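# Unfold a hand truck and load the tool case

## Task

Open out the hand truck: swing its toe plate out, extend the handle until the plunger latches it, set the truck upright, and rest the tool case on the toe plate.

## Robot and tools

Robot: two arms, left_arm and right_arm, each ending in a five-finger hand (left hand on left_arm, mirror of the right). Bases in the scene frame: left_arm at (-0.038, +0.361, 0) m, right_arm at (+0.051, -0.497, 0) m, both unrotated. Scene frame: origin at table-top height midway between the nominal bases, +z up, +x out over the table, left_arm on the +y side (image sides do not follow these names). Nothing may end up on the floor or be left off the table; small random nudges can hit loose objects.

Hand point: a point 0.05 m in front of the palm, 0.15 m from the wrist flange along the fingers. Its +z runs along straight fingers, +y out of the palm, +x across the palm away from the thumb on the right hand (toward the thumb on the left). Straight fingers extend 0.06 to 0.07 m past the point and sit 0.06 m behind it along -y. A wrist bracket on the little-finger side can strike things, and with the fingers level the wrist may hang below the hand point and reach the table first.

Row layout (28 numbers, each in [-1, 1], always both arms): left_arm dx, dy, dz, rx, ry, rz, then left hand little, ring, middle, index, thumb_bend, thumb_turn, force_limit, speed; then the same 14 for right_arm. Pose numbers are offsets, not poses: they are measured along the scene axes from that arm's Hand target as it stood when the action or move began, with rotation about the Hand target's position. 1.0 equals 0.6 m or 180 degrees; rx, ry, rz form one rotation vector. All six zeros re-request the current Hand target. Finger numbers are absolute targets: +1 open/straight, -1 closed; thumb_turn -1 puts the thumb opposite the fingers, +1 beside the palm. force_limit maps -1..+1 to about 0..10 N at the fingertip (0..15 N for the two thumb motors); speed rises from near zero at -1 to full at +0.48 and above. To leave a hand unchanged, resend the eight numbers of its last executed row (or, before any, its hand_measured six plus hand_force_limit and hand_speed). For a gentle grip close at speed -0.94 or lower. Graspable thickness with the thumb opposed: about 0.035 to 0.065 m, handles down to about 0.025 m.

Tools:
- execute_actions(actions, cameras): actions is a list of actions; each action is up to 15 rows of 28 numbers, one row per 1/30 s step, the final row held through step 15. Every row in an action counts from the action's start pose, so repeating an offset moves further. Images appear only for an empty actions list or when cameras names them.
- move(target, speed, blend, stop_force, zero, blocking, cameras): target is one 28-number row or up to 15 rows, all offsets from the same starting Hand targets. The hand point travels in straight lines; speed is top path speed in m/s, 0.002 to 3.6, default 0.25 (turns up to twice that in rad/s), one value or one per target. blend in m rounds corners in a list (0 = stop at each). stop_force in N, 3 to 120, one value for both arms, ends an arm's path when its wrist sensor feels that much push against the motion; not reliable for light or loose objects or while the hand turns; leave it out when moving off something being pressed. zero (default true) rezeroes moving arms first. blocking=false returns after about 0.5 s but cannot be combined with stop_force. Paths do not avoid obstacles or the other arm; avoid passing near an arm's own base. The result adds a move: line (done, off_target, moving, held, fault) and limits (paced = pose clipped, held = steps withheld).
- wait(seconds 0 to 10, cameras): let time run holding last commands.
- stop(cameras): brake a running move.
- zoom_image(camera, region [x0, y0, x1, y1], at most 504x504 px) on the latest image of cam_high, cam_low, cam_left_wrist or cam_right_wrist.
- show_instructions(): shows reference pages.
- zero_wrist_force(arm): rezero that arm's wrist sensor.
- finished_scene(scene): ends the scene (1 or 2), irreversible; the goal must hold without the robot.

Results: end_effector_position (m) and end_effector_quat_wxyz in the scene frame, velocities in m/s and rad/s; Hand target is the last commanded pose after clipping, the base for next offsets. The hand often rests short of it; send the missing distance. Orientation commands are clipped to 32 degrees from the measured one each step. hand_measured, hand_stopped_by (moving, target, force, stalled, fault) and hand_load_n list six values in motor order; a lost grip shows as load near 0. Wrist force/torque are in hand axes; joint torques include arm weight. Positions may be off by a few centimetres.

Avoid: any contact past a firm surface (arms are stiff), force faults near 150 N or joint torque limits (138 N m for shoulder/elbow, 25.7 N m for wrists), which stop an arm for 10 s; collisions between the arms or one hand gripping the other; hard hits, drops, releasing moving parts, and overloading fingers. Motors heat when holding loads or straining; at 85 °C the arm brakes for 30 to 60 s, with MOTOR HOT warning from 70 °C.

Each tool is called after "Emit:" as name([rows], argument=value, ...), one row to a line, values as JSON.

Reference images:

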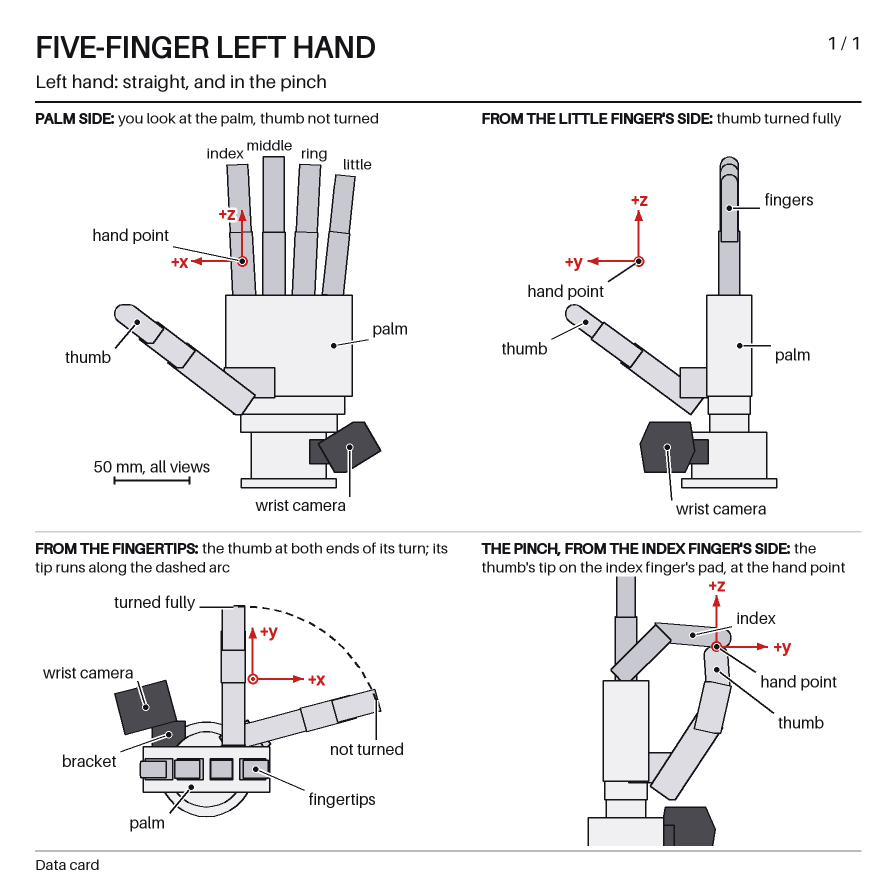

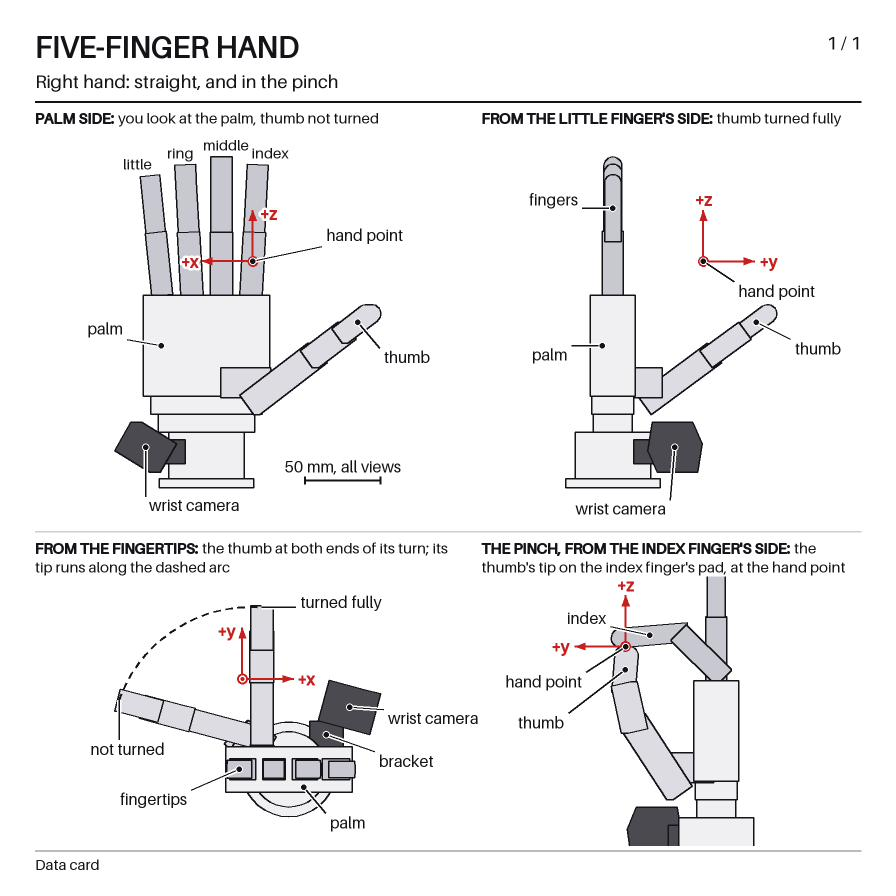

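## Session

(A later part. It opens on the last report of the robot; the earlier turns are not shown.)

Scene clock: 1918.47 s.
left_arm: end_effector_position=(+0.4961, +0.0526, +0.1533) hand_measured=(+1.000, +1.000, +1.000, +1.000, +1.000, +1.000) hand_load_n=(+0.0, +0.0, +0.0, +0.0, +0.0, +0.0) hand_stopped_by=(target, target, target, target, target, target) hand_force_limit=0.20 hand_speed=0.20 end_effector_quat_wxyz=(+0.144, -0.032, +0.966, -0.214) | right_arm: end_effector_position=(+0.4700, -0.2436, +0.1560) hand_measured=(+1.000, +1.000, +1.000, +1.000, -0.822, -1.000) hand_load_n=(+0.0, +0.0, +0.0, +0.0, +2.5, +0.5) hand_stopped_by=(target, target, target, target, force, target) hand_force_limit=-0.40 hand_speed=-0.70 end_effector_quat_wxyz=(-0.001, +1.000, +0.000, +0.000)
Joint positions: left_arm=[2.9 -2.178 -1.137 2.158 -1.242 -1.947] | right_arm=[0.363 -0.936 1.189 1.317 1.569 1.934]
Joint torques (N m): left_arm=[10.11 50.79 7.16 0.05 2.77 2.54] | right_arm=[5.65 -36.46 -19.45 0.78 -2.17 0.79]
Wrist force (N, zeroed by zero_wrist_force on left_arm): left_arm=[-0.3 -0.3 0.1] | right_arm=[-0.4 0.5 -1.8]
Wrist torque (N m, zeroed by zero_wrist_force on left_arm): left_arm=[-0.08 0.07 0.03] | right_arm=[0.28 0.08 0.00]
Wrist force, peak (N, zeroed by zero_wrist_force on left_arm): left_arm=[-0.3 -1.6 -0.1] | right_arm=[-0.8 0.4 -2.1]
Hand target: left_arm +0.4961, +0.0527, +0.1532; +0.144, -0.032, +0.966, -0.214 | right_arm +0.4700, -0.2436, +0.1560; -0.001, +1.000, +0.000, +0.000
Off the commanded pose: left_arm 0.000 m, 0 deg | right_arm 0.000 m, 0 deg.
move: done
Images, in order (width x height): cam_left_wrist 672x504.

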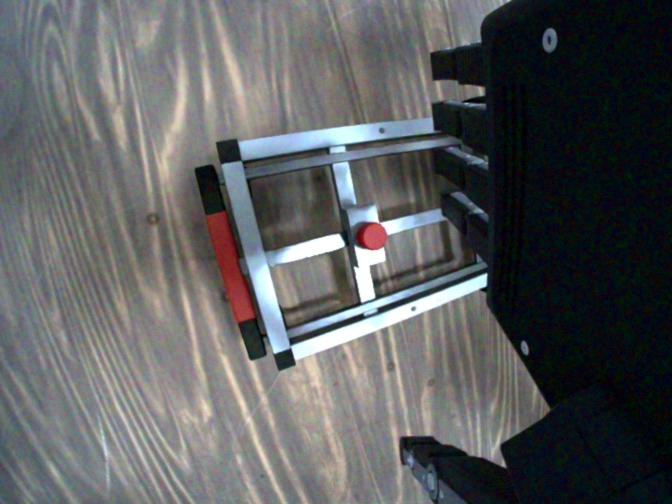

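Emit:
move([
  [0.03,-0.2005,-0.02,0,0,0,1,1,1,1,1,1,0.2,0.2,0,0,0,0,0,0,1,1,1,1,-1,-1,-0.4,-0.7],
  [0.03,-0.2005,-0.12,0,0,0,1,1,1,1,1,1,0.2,0.2,0,0,0,0,0,0,1,1,1,1,-1,-1,-0.4,-0.7],
], speed=[0.12,0.06])

Emit:
move(target=[0,0,-0.03,0,0,0,1,1,1,1,1,1,0.2,0.2,0,0,0,0,0,0,1,1,1,1,-1,-1,-0.4,-0.7], speed=0.012, stop_force=6, cameras=["cam_left_wrist"])

Scene clock: 1958.10 s.
left_arm: end_effector_position=(+0.5141, -0.0676, +0.0814) hand_measured=(+1.000, +1.000, +1.000, +1.000, +1.000, +1.000) hand_load_n=(+0.0, +0.0, +0.0, +0.0, +0.0, +0.0) hand_stopped_by=(target, target, target, target, target, target) hand_force_limit=0.20 hand_speed=0.20 end_effector_quat_wxyz=(+0.144, -0.032, +0.966, -0.214) | right_arm: end_effector_position=(+0.4700, -0.2436, +0.1560) hand_measured=(+1.000, +1.000, +1.000, +1.000, -0.822, -1.000) hand_load_n=(+0.0, +0.0, +0.5, +0.0, +2.5, +0.5) hand_stopped_by=(target, target, target, target, force, target) hand_force_limit=-0.40 hand_speed=-0.70 end_effector_quat_wxyz=(-0.001, +1.000, +0.000, +0.000)
Joint positions: left_arm=[2.714 -2.428 -0.877 2.199 -1.322 -2.123] | right_arm=[0.363 -0.936 1.189 1.317 1.569 1.934]
Joint torques (N m): left_arm=[-7.04 41.11 6.69 0.74 -0.46 -2.52] | right_arm=[6.59 -36.78 -20.07 0.83 -2.13 0.78]
Wrist force (N, zeroed by zero_wrist_force on left_arm): left_arm=[-0.4 -0.6 -0.3] | right_arm=[-0.7 0.3 -1.7]
Wrist torque (N m, zeroed by zero_wrist_force on left_arm): left_arm=[-0.11 0.06 0.18] | right_arm=[0.25 0.14 -0.02]
Wrist force, peak (N, zeroed by zero_wrist_force on left_arm): left_arm=[0.2 -1.7 0.0] | right_arm=[-0.7 0.5 -2.1]
Hand target: left_arm +0.5141, -0.0676, +0.0812; +0.144, -0.032, +0.966, -0.214 | right_arm +0.4700, -0.2436, +0.1560; -0.001, +1.000, +0.000, +0.000
Off the commanded pose: left_arm 0.000 m, 0 deg | right_arm 0.000 m, 0 deg.
move: done

Scene clock: 1960.53 s.
left_arm: end_effector_position=(+0.5141, -0.0676, +0.0681) hand_measured=(+1.000, +1.000, +1.000, +1.000, +1.000, +1.000) hand_load_n=(+0.0, +0.0, +0.5, -4.5, +0.0, +0.0) hand_stopped_by=(target, target, target, target, target, target) hand_force_limit=0.20 hand_speed=0.20 end_effector_quat_wxyz=(+0.144, -0.032, +0.966, -0.214) | right_arm: end_effector_position=(+0.4700, -0.2436, +0.1560) hand_measured=(+1.000, +1.000, +1.000, +1.000, -0.822, -1.000) hand_load_n=(+0.0, +0.0, +0.0, +0.0, +2.5, +0.5) hand_stopped_by=(target, target, target, target, force, target) hand_force_limit=-0.40 hand_speed=-0.70 end_effector_quat_wxyz=(-0.001, +1.000, +0.000, +0.000)
Joint positions: left_arm=[2.714 -2.436 -0.899 2.227 -1.322 -2.123] | right_arm=[0.363 -0.936 1.189 1.317 1.569 1.934]
Joint torques (N m): left_arm=[-2.55 59.35 29.19 -3.69 -1 -2.34] | right_arm=[6.1 -37.41 -20.13 1.18 -1.74 0.69]
Wrist force (N, zeroed by zero_wrist_force on left_arm): left_arm=[-1.0 -1.5 -1.3] | right_arm=[-0.7 0.0 -2.0]
Wrist torque (N m, zeroed by zero_wrist_force on left_arm): left_arm=[-0.04 -0.01 0.29] | right_arm=[0.30 0.11 -0.02]
Wrist force, peak (N, zeroed by zero_wrist_force on left_arm): left_arm=[-2.1 -3.5 -7.8] | right_arm=[-0.8 -0.1 -2.3]
Hand target: left_arm +0.5141, -0.0676, +0.0681; +0.144, -0.032, +0.966, -0.214 (not the last commanded pose) | right_arm +0.4700, -0.2436, +0.1560; -0.001, +1.000, +0.000, +0.000
Off the commanded pose: left_arm 0.005 m, 0 deg | right_arm 0.000 m, 0 deg.
move: contact (left_arm)
Images, in order (width x height): cam_left_wrist 672x504.

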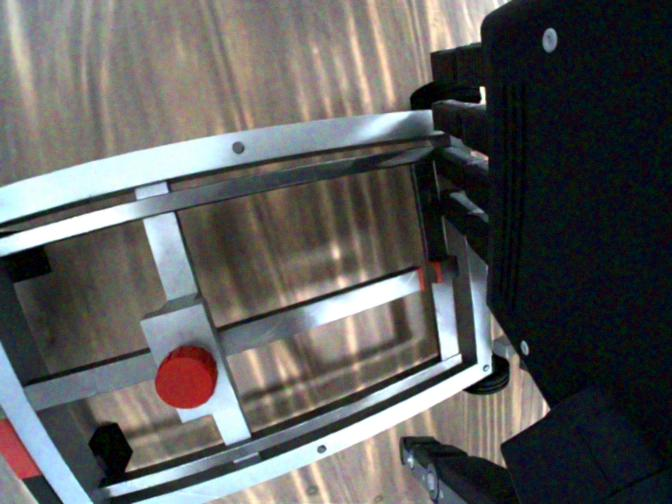

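Emit:
move(target=[0,0.0025,-0.01,0,0,0,1,1,1,1,1,1,0.2,0.2,0,0,0,0,0,0,1,1,1,1,-1,-1,-0.4,-0.7], speed=0.01, stop_force=10)

Emit:
move(target=[0,0.04,-0.001,0,0,0,1,1,1,1,1,1,0.2,0.2,0,0,0,0,0,0,1,1,1,1,-1,-1,-0.4,-0.7], speed=0.01, stop_force=44, zero=false, cameras=["cam_left_wrist","cam_high"])

Scene clock: 1968.20 s.
left_arm: end_effector_position=(+0.5141, -0.0674, +0.0670) hand_measured=(+1.000, +1.000, +1.000, +1.000, +1.000, +1.000) hand_load_n=(+0.0, +0.0, +1.0, -4.5, +0.0, +0.0) hand_stopped_by=(target, target, target, target, target, target) hand_force_limit=0.20 hand_speed=0.20 end_effector_quat_wxyz=(+0.144, -0.032, +0.966, -0.214) | right_arm: end_effector_position=(+0.4700, -0.2436, +0.1560) hand_measured=(+1.000, +1.000, +1.000, +1.000, -0.822, -1.000) hand_load_n=(-0.5, +0.0, +0.0, +0.0, +2.5, +0.5) hand_stopped_by=(target, target, target, target, force, target) hand_force_limit=-0.40 hand_speed=-0.70 end_effector_quat_wxyz=(-0.001, +1.000, +0.000, +0.000)
Joint positions: left_arm=[2.714 -2.436 -0.901 2.23 -1.322 -2.123] | right_arm=[0.363 -0.936 1.189 1.317 1.569 1.934]
Joint torques (N m): left_arm=[-8.36 38.01 26.21 -3.93 -3.22 -2.68] | right_arm=[5.9 -39.54 -19.66 2.14 -0.83 0.79]
Wrist force (N, zeroed by zero_wrist_force on left_arm): left_arm=[-1.6 -6.2 -4.8] | right_arm=[-0.6 -0.4 -1.5]
Wrist torque (N m, zeroed by zero_wrist_force on left_arm): left_arm=[0.24 -0.11 0.37] | right_arm=[0.27 0.09 -0.02]
Wrist force, peak (N, zeroed by zero_wrist_force on left_arm): left_arm=[-3.2 -9.5 -10.4] | right_arm=[-1.1 0.2 -2.3]
Hand target: left_arm +0.5141, -0.0674, +0.0670; +0.144, -0.032, +0.966, -0.214 (not the last commanded pose) | right_arm +0.4700, -0.2436, +0.1560; -0.001, +1.000, +0.000, +0.000
Off the commanded pose: left_arm 0.005 m, 0 deg | right_arm 0.000 m, 0 deg.
move: contact (left_arm)

Scene clock: 1970.13 s.
left_arm: end_effector_position=(+0.5140, -0.0603, +0.0669) hand_measured=(+1.000, +1.000, +1.000, +1.000, +1.000, +1.000) hand_load_n=(+0.0, +0.0, +2.0, +2.5, +0.0, +0.0) hand_stopped_by=(target, target, target, target, target, target) hand_force_limit=0.20 hand_speed=0.20 end_effector_quat_wxyz=(+0.144, -0.032, +0.966, -0.214) | right_arm: end_effector_position=(+0.4700, -0.2436, +0.1560) hand_measured=(+1.000, +1.000, +1.000, +1.000, -0.822, -1.000) hand_load_n=(+0.5, +2.0, +2.0, +0.0, +9.0, +1.0) hand_stopped_by=(target, target, target, target, force, target) hand_force_limit=-0.40 hand_speed=-0.70 end_effector_quat_wxyz=(-0.001, +1.000, +0.000, +0.000)
Joint positions: left_arm=[2.725 -2.423 -0.925 2.239 -1.316 -2.114] | right_arm=[0.363 -0.936 1.189 1.317 1.569 1.934]
Joint torques (N m): left_arm=[14.31 29.92 20.96 -6.46 -11.6 -1.8] | right_arm=[-23.53 -60.4 -20.4 10.55 12.73 0.84]
Wrist force (N, zeroed by zero_wrist_force on left_arm): left_arm=[5.5 -40.3 -0.7] | right_arm=[5.7 -36.7 20.5]
Wrist torque (N m, zeroed by zero_wrist_force on left_arm): left_arm=[1.41 0.22 0.87] | right_arm=[1.16 -0.59 -1.79]
Wrist force, peak (N, zeroed by zero_wrist_force on left_arm): left_arm=[6.2 -47.0 5.0] | right_arm=[4.9 -40.2 20.6]
Hand target: left_arm +0.5141, -0.0603, +0.0669; +0.144, -0.032, +0.966, -0.214 (not the last commanded pose) | right_arm +0.4700, -0.2436, +0.1560; -0.001, +1.000, +0.000, +0.000
Off the commanded pose: left_arm 0.017 m, 0 deg | right_arm 0.000 m, 0 deg.
move: contact (left_arm)
Images, in order (width x height): cam_high 896x504, cam_left_wrist 672x504.

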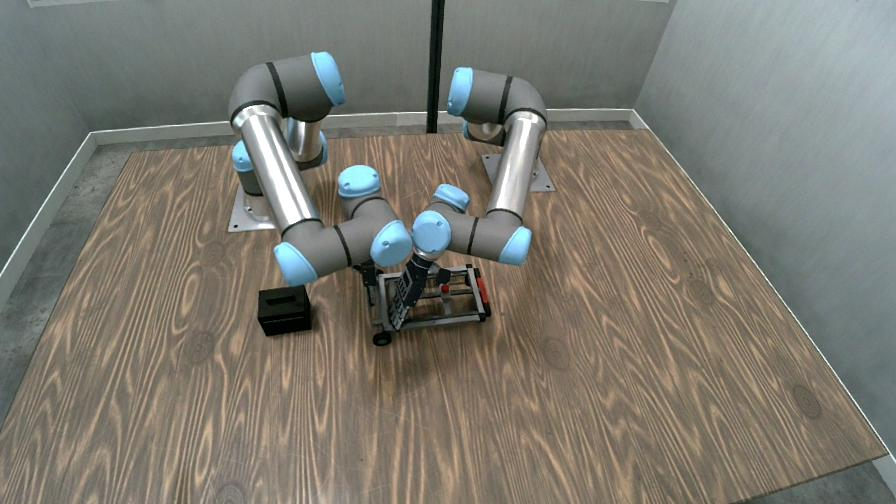

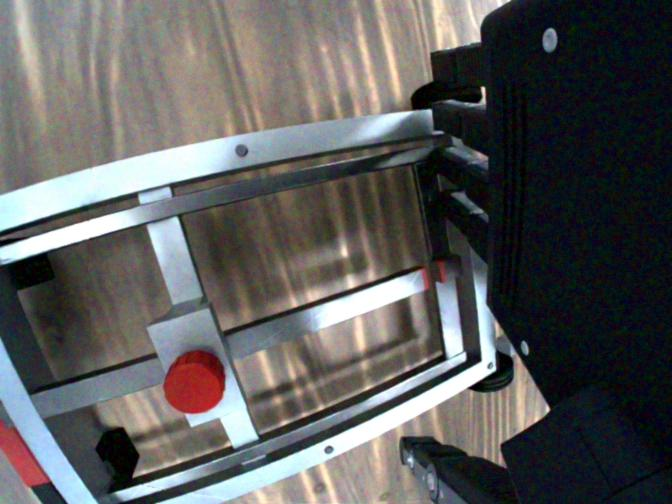

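Emit:
move([
  [0,-0.012,0,0,0,0,1,1,1,1,1,1,0.2,0.2,0,0,0,0,0,0,1,1,1,1,-1,-1,-0.4,-0.7],
  [0,0.0,0.25,0,0,0,1,1,1,1,1,1,0.2,0.2,0,0,0,0,0,0,1,1,1,1,-1,-1,-0.4,-0.7],
  [0,0.25,0.35,0.137,0.092,-0.0205,1,1,1,1,1,1,0.2,0.2,0,0,0,0,0,0,1,1,1,1,-1,-1,-0.4,-0.7],
], speed=[0.02,0.2,0.3])

Emit:
move(target=[0,0,0,0,0,-0.5,1,1,1,1,1,-1,0.2,0.2,0,0,0,0,0,0,1,1,1,1,1,-1,-0.4,-0.7], speed=0.4)

Emit:
move(target=[0,0.02,0,0,0,-0.5,1,1,1,1,1,-1,0.2,0.2,0,0.02,0,0,0,0,1,1,1,1,1,-1,-0.4,-0.7], speed=0.4, cameras=["all"])

Scene clock: 2029.40 s.
left_arm: end_effector_position=(+0.5126, +0.0906, +0.2760) hand_measured=(+1.000, +1.000, +1.000, +1.000, +1.000, +1.000) hand_load_n=(+0.0, +0.0, +0.0, +0.0, +0.0, +0.0) hand_stopped_by=(target, target, target, target, target, target) hand_force_limit=0.20 hand_speed=0.20 end_effector_quat_wxyz=(+0.051, +0.011, +0.998, -0.027) | right_arm: end_effector_position=(+0.4700, -0.2436, +0.1560) hand_measured=(+1.000, +1.000, +1.000, +1.000, -0.822, -1.000) hand_load_n=(+0.0, +0.0, +0.0, +0.0, +3.5, +0.5) hand_stopped_by=(target, target, target, target, force, target) hand_force_limit=-0.40 hand_speed=-0.70 end_effector_quat_wxyz=(-0.001, +1.000, +0.000, +0.000)
Joint positions: left_arm=[2.832 -2.641 -0.035 1.22 -1.55 -1.86] | right_arm=[0.363 -0.936 1.189 1.317 1.569 1.934]
Joint torques (N m): left_arm=[-8.58 43.5 28.08 -4.16 -2.53 3.05] | right_arm=[6.52 -36.68 -20.69 0.93 -1.65 0.74]
Wrist force (N, zeroed by zero_wrist_force on left_arm): left_arm=[-1.6 1.9 -0.8] | right_arm=[-1.0 -2.2 -1.0]
Wrist torque (N m, zeroed by zero_wrist_force on left_arm): left_arm=[0.32 0.18 -0.12] | right_arm=[0.15 0.10 -0.43]
Wrist force, peak (N, zeroed by zero_wrist_force on left_arm): left_arm=[5.3 -40.4 -1.0] | right_arm=[5.4 -37.4 20.4]
Hand target: left_arm +0.5141, +0.0897, +0.2769; +0.002, +0.000, +1.000, -0.001 | right_arm +0.4700, -0.2436, +0.1560; -0.001, +1.000, +0.000, +0.000
Off the commanded pose: left_arm 0.002 m, 7 deg | right_arm 0.000 m, 0 deg.
elbow stopped short (left arm): the move would have taken joint 3 (elbow) straighter than the controller allows.
move: off_target (left_arm)

Scene clock: 2033.93 s.
left_arm: end_effector_position=(+0.5141, +0.0897, +0.2769) hand_measured=(+1.000, +1.000, +1.000, +1.000, +1.000, -1.000) hand_load_n=(+0.0, +0.0, +0.0, -0.5, +0.0, +0.0) hand_stopped_by=(target, target, target, target, target, target) hand_force_limit=0.20 hand_speed=0.20 end_effector_quat_wxyz=(+0.000, +0.707, +0.707, -0.002) | right_arm: end_effector_position=(+0.4700, -0.2436, +0.1560) hand_measured=(+1.000, +1.000, +1.000, +1.000, +1.000, -1.000) hand_load_n=(+0.0, +0.0, +0.0, +0.0, +0.0, +0.0) hand_stopped_by=(target, target, target, target, target, target) hand_force_limit=-0.40 hand_speed=-0.70 end_effector_quat_wxyz=(-0.001, +1.000, +0.000, +0.000)
Joint positions: left_arm=[2.826 -2.262 -0.785 1.474 -1.567 -0.316] | right_arm=[0.363 -0.936 1.189 1.317 1.569 1.934]
Joint torques (N m): left_arm=[9.88 54.77 6.13 -0.57 2.32 2.72] | right_arm=[7.04 -39.82 -21.11 3.69 3.5 0.84]
Wrist force (N, zeroed by zero_wrist_force on left_arm): left_arm=[-1.2 1.7 -1.1] | right_arm=[-1.2 -4.0 -0.3]
Wrist torque (N m, zeroed by zero_wrist_force on left_arm): left_arm=[0.32 0.16 -0.12] | right_arm=[0.01 0.14 -0.32]
Wrist force, peak (N, zeroed by zero_wrist_force on left_arm): left_arm=[-1.6 1.8 -2.0] | right_arm=[-1.2 -4.3 -0.5]
Hand target: left_arm +0.5141, +0.0897, +0.2769; +0.000, +0.707, +0.707, -0.002 | right_arm +0.4700, -0.2436, +0.1560; -0.001, +1.000, +0.000, +0.000
Off the commanded pose: left_arm 0.000 m, 0 deg | right_arm 0.000 m, 0 deg.
move: done

Scene clock: 2036.73 s.
left_arm: end_effector_position=(+0.5141, +0.1017, +0.2769) hand_measured=(+1.000, +1.000, +1.000, +1.000, +1.000, -1.000) hand_load_n=(+0.0, +0.0, +0.0, +0.0, +0.0, +0.0) hand_stopped_by=(target, target, target, target, target, target) hand_force_limit=0.20 hand_speed=0.20 end_effector_quat_wxyz=(-0.002, +1.000, +0.000, -0.002) | right_arm: end_effector_position=(+0.4700, -0.2316, +0.1560) hand_measured=(+1.000, +1.000, +1.000, +1.000, +1.000, -1.000) hand_load_n=(+0.0, +0.0, +0.0, +0.0, +0.0, +0.0) hand_stopped_by=(target, target, target, target, target, target) hand_force_limit=-0.40 hand_speed=-0.70 end_effector_quat_wxyz=(-0.001, +1.000, +0.000, +0.000)
Joint positions: left_arm=[3.017 -2.202 -0.885 1.513 -1.573 1.446] | right_arm=[0.384 -0.918 1.16 1.329 1.569 1.955]
Joint torques (N m): left_arm=[9.8 33.88 27.4 -4.44 2.4 2.34] | right_arm=[10.52 -37.52 -26.73 3.73 -1.81 1.28]
Wrist force (N, zeroed by zero_wrist_force on left_arm): left_arm=[-1.4 1.2 -1.0] | right_arm=[-0.2 -0.4 0.5]
Wrist torque (N m, zeroed by zero_wrist_force on left_arm): left_arm=[0.23 0.18 -0.12] | right_arm=[-0.12 0.05 -0.05]
Wrist force, peak (N, zeroed by zero_wrist_force on left_arm): left_arm=[-1.5 2.0 -1.4] | right_arm=[-1.0 -4.3 -0.1]
Hand target: left_arm +0.5141, +0.1017, +0.2769; -0.001, +1.000, +0.000, -0.002 | right_arm +0.4700, -0.2316, +0.1560; -0.001, +1.000, +0.000, +0.000
Off the commanded pose: left_arm 0.000 m, 0 deg | right_arm 0.000 m, 0 deg.
move: done

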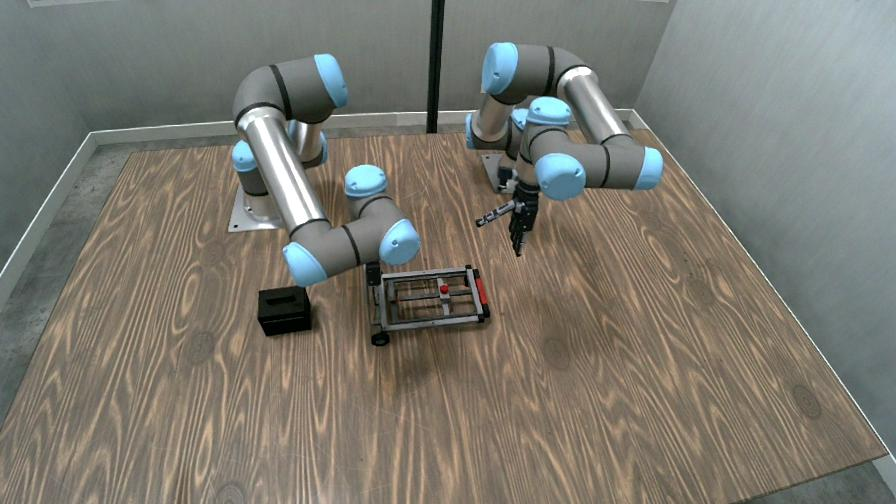

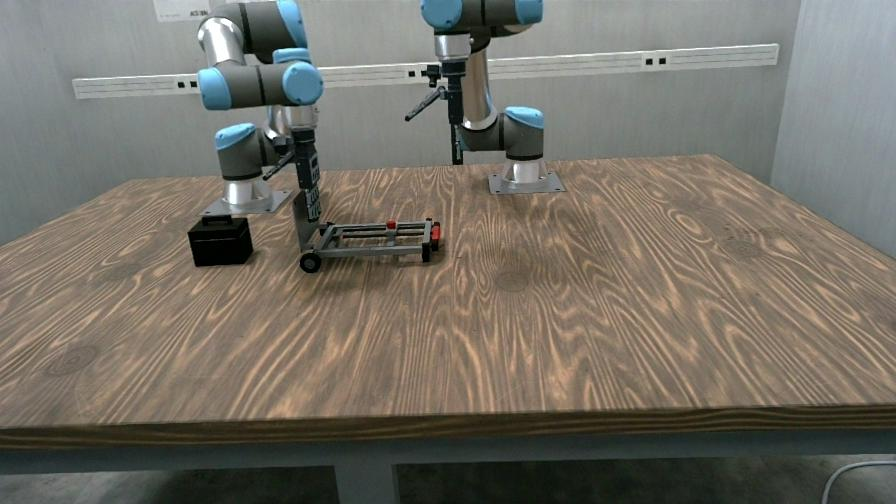

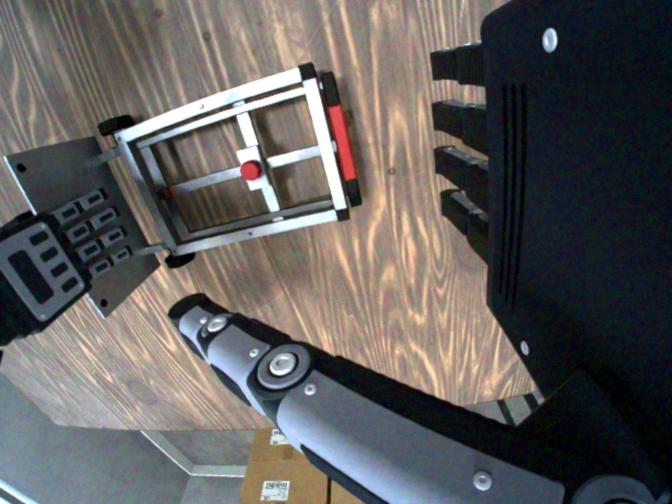

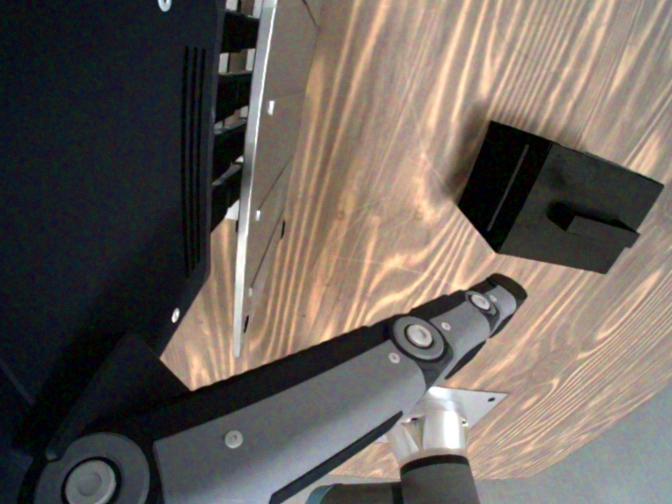

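Emit:
move([
  [0,0.25,0,0,0,0,1,1,1,1,1,-1,0.2,0.2,0,0.02,0.35,0,0,0,1,1,1,1,1,-1,-0.4,-0.7],
  [0,0.25,0,0,0,0,1,1,1,1,1,-1,0.2,0.2,-0.1,0.3,0.25,0,-0.2,0,1,1,1,1,1,-1,-0.4,-0.7],
  [0,0.25,0,0,0,0,1,1,1,1,1,-1,0.2,0.2,-0.1,0.42,0.15,0,-0.43,0,1,1,1,1,1,-1,-0.4,-0.7],
], speed=0.3, cameras=["all"])

Scene clock: 2051.70 s.
left_arm: end_effector_position=(+0.5141, +0.2517, +0.2769) hand_measured=(+1.000, +1.000, +1.000, +1.000, +1.000, -1.000) hand_load_n=(+0.0, +0.0, +0.0, +0.0, +0.0, +0.0) hand_stopped_by=(target, target, target, target, target, target) hand_force_limit=0.20 hand_speed=0.20 end_effector_quat_wxyz=(-0.001, +1.000, +0.000, -0.002) | right_arm: end_effector_position=(+0.4076, -0.0045, +0.2658) hand_measured=(+1.000, +1.000, +1.000, +1.000, +1.000, -1.000) hand_load_n=(+0.0, +0.0, +0.5, +0.0, +0.0, +0.0) hand_stopped_by=(target, target, target, target, target, target) hand_force_limit=-0.40 hand_speed=-0.70 end_effector_quat_wxyz=(+0.005, +0.854, -0.004, +0.520)
Joint positions: left_arm=[3.304 -2.1 -1.047 1.574 -1.574 1.733] | right_arm=[1.075 -0.96 1.052 0.747 2.477 2.286]
Joint torques (N m): left_arm=[9.66 49.16 6.7 -0.64 2.4 2.73] | right_arm=[-9.28 -39.9 -28.99 2.27 -1.28 1.45]
Wrist force (N, zeroed by zero_wrist_force on left_arm): left_arm=[-1.3 1.5 -1.2] | right_arm=[0.3 -0.3 0.7]
Wrist torque (N m, zeroed by zero_wrist_force on left_arm): left_arm=[0.31 0.17 -0.12] | right_arm=[-0.16 0.25 -0.01]
Wrist force, peak (N, zeroed by zero_wrist_force on left_arm): left_arm=[-1.4 2.5 -1.2] | right_arm=[-3.7 -1.4 -0.9]
Hand target: left_arm +0.5141, +0.2517, +0.2769; -0.001, +1.000, +0.000, -0.002 | right_arm +0.4076, -0.0046, +0.2657; +0.005, +0.854, -0.004, +0.520 (not the last commanded pose)
Off the commanded pose: left_arm 0.000 m, 0 deg | right_arm 0.032 m, 15 deg.
move: held (right_arm; a check stopped the path); path passed 2 of 3 targets; limits=held
pose unreachable (right arm): on one or more control steps of this call, first in action 0 (counted from 0), this arm could not follow its commanded pose, so it was not sent that pose on those steps. It may still have moved: this result reports where it is.
cause: moving toward the commanded pose would bring a part of the arm too close to another arm (a part of this arm just beyond joint 4 (wrist 1) and a part of the left arm just beyond its joint 2 (shoulder lift), along the way the arms are being sent, or toward where that arm still pushes).

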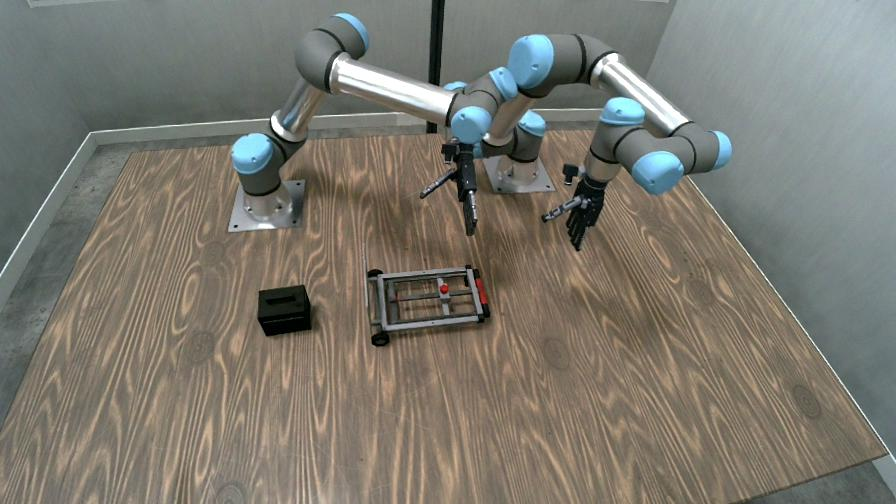

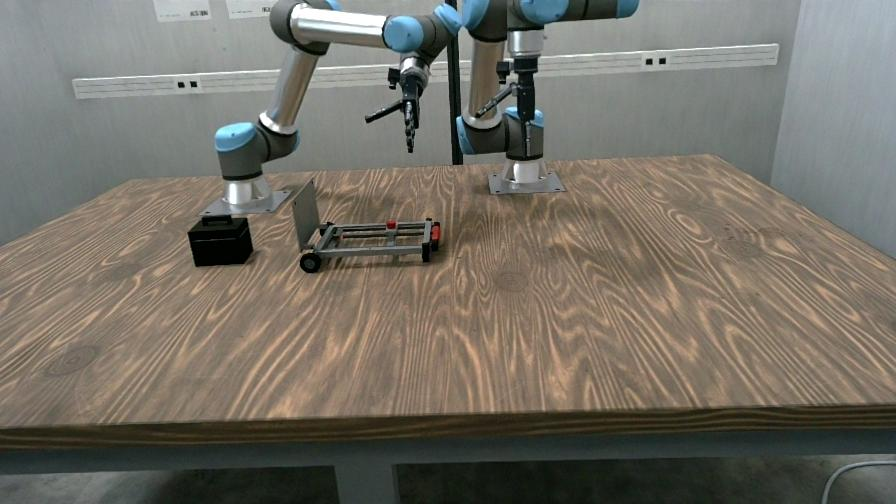

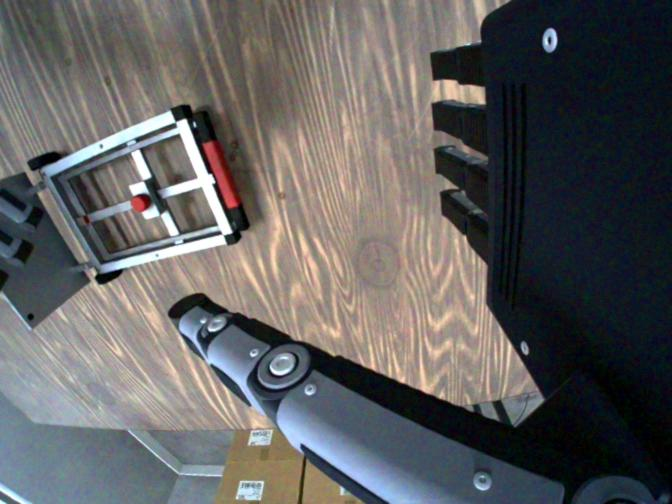

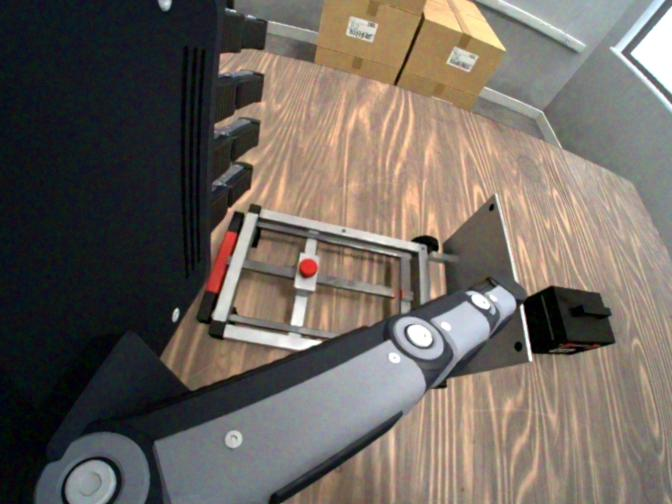

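Emit:
move([
  [0,0,0,0,0,0,1,1,1,1,1,-1,0.2,0.2,0,-0.2,0.05,0,0,0.15,1,1,1,1,1,-1,-0.4,-0.7],
  [0,0,0,0,0,0,1,1,1,1,1,-1,0.2,0.2,0.02,-0.16,-0.05,0.0161,-0.0389,0.2495,1,1,1,1,1,-1,-0.4,-0.7],
], speed=0.3, cameras=["all"])

Scene clock: 2077.20 s.
left_arm: end_effector_position=(+0.5141, +0.2517, +0.2769) hand_measured=(+1.000, +1.000, +1.000, +1.000, +1.000, -1.000) hand_load_n=(+0.0, +0.0, +0.0, -0.5, +0.0, +0.0) hand_stopped_by=(target, target, target, target, target, target) hand_force_limit=0.20 hand_speed=0.20 end_effector_quat_wxyz=(-0.001, +1.000, +0.000, -0.002) | right_arm: end_effector_position=(+0.4196, -0.1006, +0.2358) hand_measured=(+1.000, +1.000, +1.000, +1.000, +1.000, -1.000) hand_load_n=(+0.0, +0.0, +0.0, +0.0, +0.0, +0.5) hand_stopped_by=(target, target, target, target, target, target) hand_force_limit=-0.40 hand_speed=-0.70 end_effector_quat_wxyz=(-0.215, +0.758, +0.309, +0.532)
Joint positions: left_arm=[3.304 -2.1 -1.047 1.574 -1.574 1.733] | right_arm=[0.624 -1.644 2.017 -0.021 1.432 1.517]
Joint torques (N m): left_arm=[9.65 49 6.53 -0.72 2.3 2.71] | right_arm=[-8.67 -25.28 -12.71 -1.95 -2.52 -1.28]
Wrist force (N, zeroed by zero_wrist_force on left_arm): left_arm=[-1.3 1.5 -1.8] | right_arm=[0.2 -0.4 0.6]
Wrist torque (N m, zeroed by zero_wrist_force on left_arm): left_arm=[0.34 0.14 -0.13] | right_arm=[-0.17 0.32 0.11]
Wrist force, peak (N, zeroed by zero_wrist_force on left_arm): left_arm=[-1.3 1.7 -1.6] | right_arm=[-0.1 -1.1 1.0]
Hand target: left_arm +0.5141, +0.2517, +0.2769; -0.001, +1.000, +0.000, -0.002 | right_arm +0.4196, -0.1006, +0.2357; -0.215, +0.758, +0.310, +0.532
Off the commanded pose: left_arm 0.000 m, 0 deg | right_arm 0.000 m, 0 deg.
move: done

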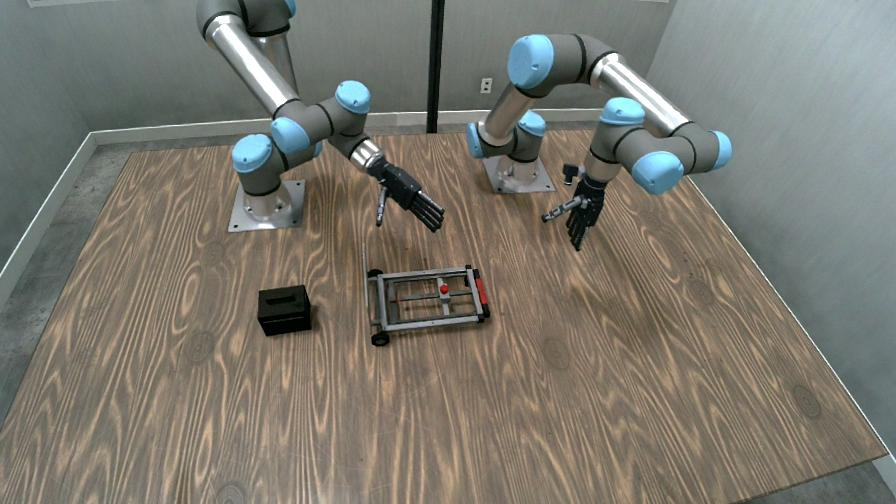

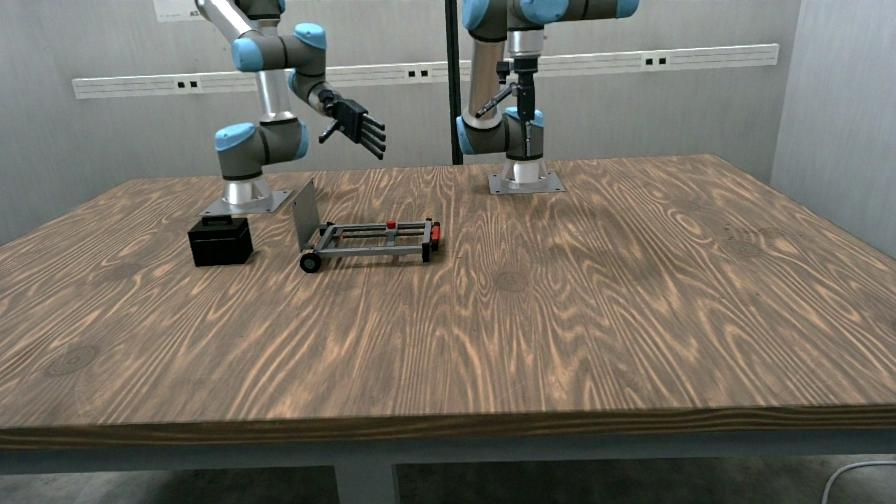

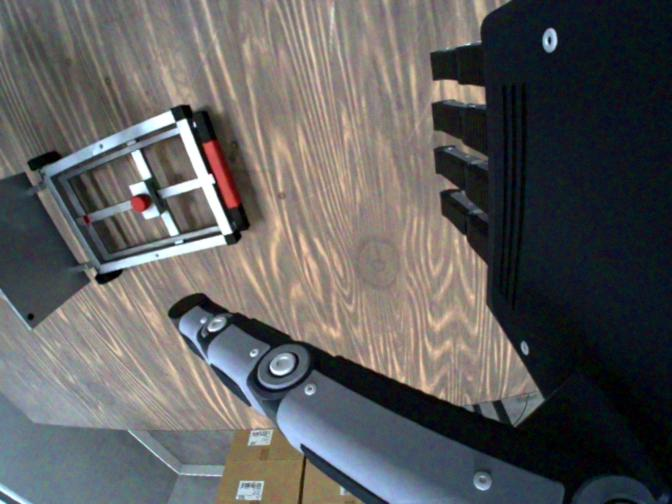

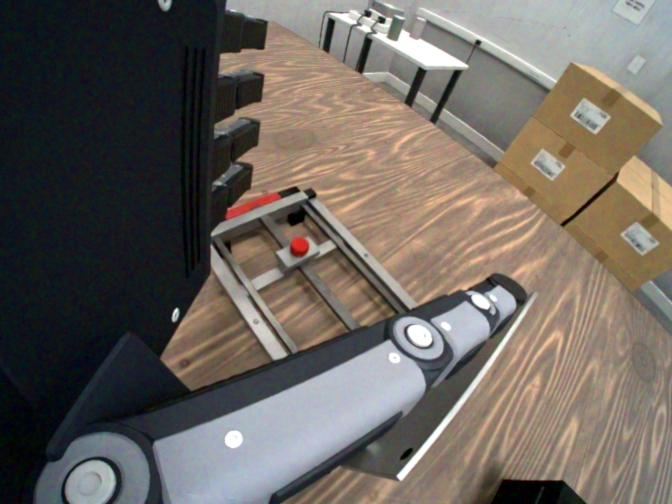

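Emit:
zoom_image(camera="cam_low", region=[360, 205, 420, 255])

Emit:
zoom_image(camera="cam_right_wrist", region=[230, 190, 370, 310])

Scaled by 8.400.

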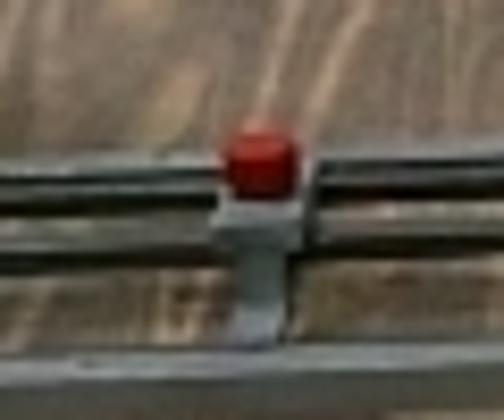

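Scaled by 3.600 from the camera's 672x504 image, which has a finer 960x720 frame.

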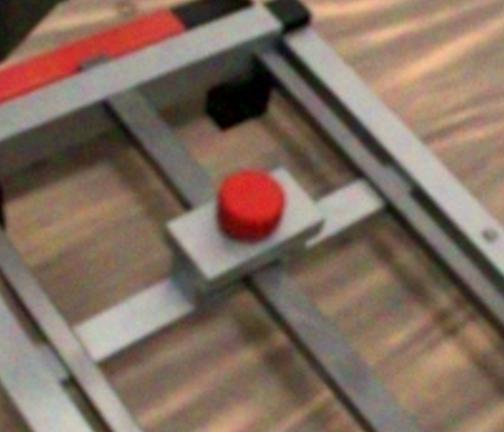

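Emit:
move([
  [0,0,0,0,0,0,1,1,1,1,1,-1,0.2,0.2,0,-0.2,0.15,-0.2237,-0.0904,0.319,1,1,1,1,1,-1,-0.4,-0.7],
  [0,0,0,0,0,0,1,1,1,1,1,-1,0.2,0.2,0,-0.3,0.2,-0.447,-0.181,0.638,1,1,1,1,1,-1,-0.4,-0.7],
], speed=0.4)

Emit:
move([
  [-0.107,-0.086,0.072,0.1228,-0.2127,-0.2772,1,1,1,1,1,-1,0.2,0.2,0,0,0,0,0,0,1,1,1,1,1,-1,-0.4,-0.7],
  [-0.157,-0.285,0.005,0.2456,-0.4253,-0.5543,1,1,1,1,1,-1,0.2,0.2,0,0,0,0,0,0,1,1,1,1,1,-1,-0.4,-0.7],
], speed=0.4, cameras=["all"])

Scene clock: 2163.97 s.
left_arm: end_effector_position=(+0.5141, +0.2517, +0.2769) hand_measured=(+1.000, +1.000, +1.000, +1.000, +1.000, -1.000) hand_load_n=(+0.0, +0.0, +0.0, +0.0, +0.0, +0.0) hand_stopped_by=(target, target, target, target, target, target) hand_force_limit=0.20 hand_speed=0.20 end_effector_quat_wxyz=(-0.001, +1.000, +0.000, -0.002) | right_arm: end_effector_position=(+0.4196, -0.2805, +0.3557) hand_measured=(+1.000, +1.000, +1.000, +1.000, +1.000, -1.000) hand_load_n=(+0.0, +0.0, +0.0, +0.0, +0.0, +0.0) hand_stopped_by=(target, target, target, target, target, target) hand_force_limit=-0.40 hand_speed=-0.70 end_effector_quat_wxyz=(-0.001, +0.000, +1.000, +0.000)
Joint positions: left_arm=[3.304 -2.1 -1.047 1.574 -1.574 1.733] | right_arm=[0.067 -1.439 1.382 1.628 1.57 -1.503]
Joint torques (N m): left_arm=[9.7 49.11 6.45 -0.76 2.29 2.73] | right_arm=[10.54 -18.12 -27.48 3.67 2.33 -1.03]
Wrist force (N, zeroed by zero_wrist_force on left_arm): left_arm=[-1.0 1.4 -1.5] | right_arm=[-0.5 0.0 0.2]
Wrist torque (N m, zeroed by zero_wrist_force on left_arm): left_arm=[0.31 0.11 -0.11] | right_arm=[-0.04 0.09 0.08]
Wrist force, peak (N, zeroed by zero_wrist_force on left_arm): left_arm=[-1.4 1.9 -1.4] | right_arm=[-0.3 -0.6 0.9]
Hand target: left_arm +0.5141, +0.2517, +0.2769; -0.001, +1.000, +0.000, -0.002 | right_arm +0.4196, -0.2806, +0.3557; -0.001, +0.000, +1.000, +0.000
Off the commanded pose: left_arm 0.000 m, 0 deg | right_arm 0.000 m, 0 deg.
move: done

Scene clock: 2168.27 s.
left_arm: end_effector_position=(+0.4199, +0.0807, +0.2799) hand_measured=(+1.000, +1.000, +1.000, +1.000, +1.000, -1.000) hand_load_n=(+0.0, +0.0, +0.0, +0.0, +0.5, +0.5) hand_stopped_by=(target, target, target, target, target, target) hand_force_limit=0.20 hand_speed=0.20 end_effector_quat_wxyz=(+0.306, -0.397, +0.686, -0.528) | right_arm: end_effector_position=(+0.4196, -0.2806, +0.3557) hand_measured=(+1.000, +1.000, +1.000, +1.000, +1.000, -1.000) hand_load_n=(+0.0, +0.0, +0.0, +0.0, +0.0, +0.0) hand_stopped_by=(target, target, target, target, target, target) hand_force_limit=-0.40 hand_speed=-0.70 end_effector_quat_wxyz=(-0.001, +0.000, +1.000, +0.000)
Joint positions: left_arm=[3.115 -1.395 -1.961 3.064 -1.094 3.28] | right_arm=[0.067 -1.439 1.382 1.628 1.571 -1.504]
Joint torques (N m): left_arm=[10.07 3.91 8.62 2.28 2.95 2.93] | right_arm=[9.86 -17.43 -27.55 3.57 2.42 -1.27]
Wrist force (N, zeroed by zero_wrist_force on left_arm): left_arm=[-1.6 2.1 -1.2] | right_arm=[-0.5 -0.1 0.4]
Wrist torque (N m, zeroed by zero_wrist_force on left_arm): left_arm=[0.41 0.27 -0.13] | right_arm=[-0.06 0.10 0.08]
Wrist force, peak (N, zeroed by zero_wrist_force on left_arm): left_arm=[-1.9 2.9 -1.3] | right_arm=[-0.8 -0.2 0.6]
Hand target: left_arm +0.4199, +0.0807, +0.2799; +0.306, -0.397, +0.686, -0.528 | right_arm +0.4196, -0.2806, +0.3557; -0.001, +0.000, +1.000, +0.000
Off the commanded pose: left_arm 0.000 m, 0 deg | right_arm 0.000 m, 0 deg.
move: done

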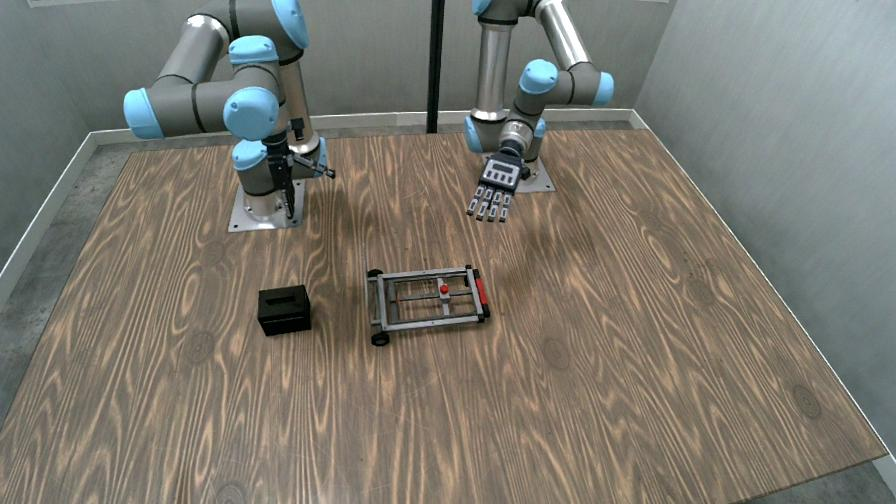

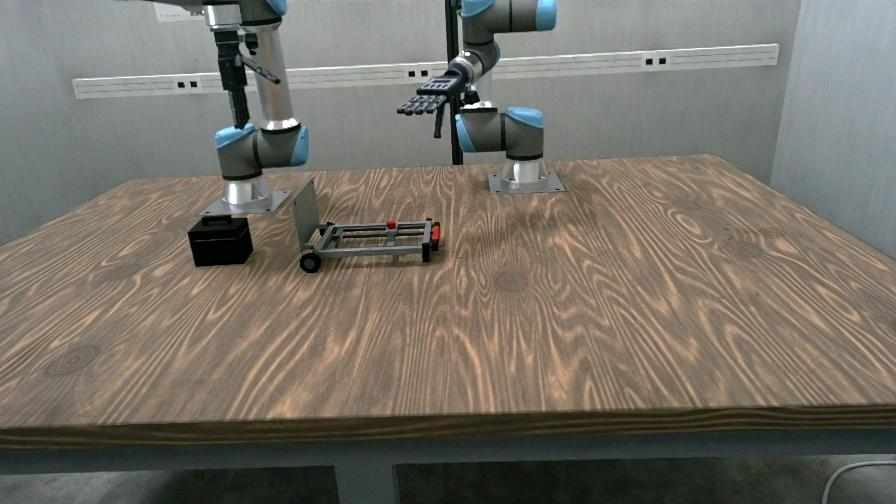

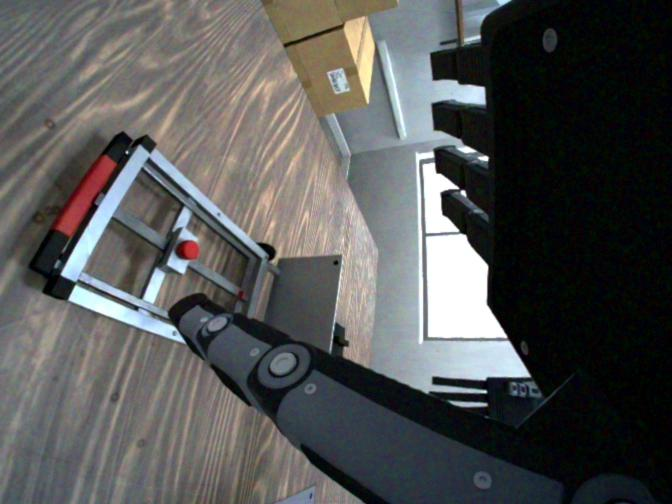

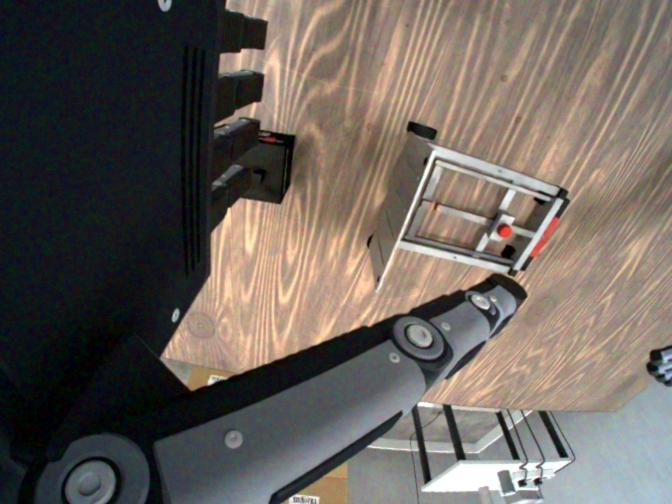

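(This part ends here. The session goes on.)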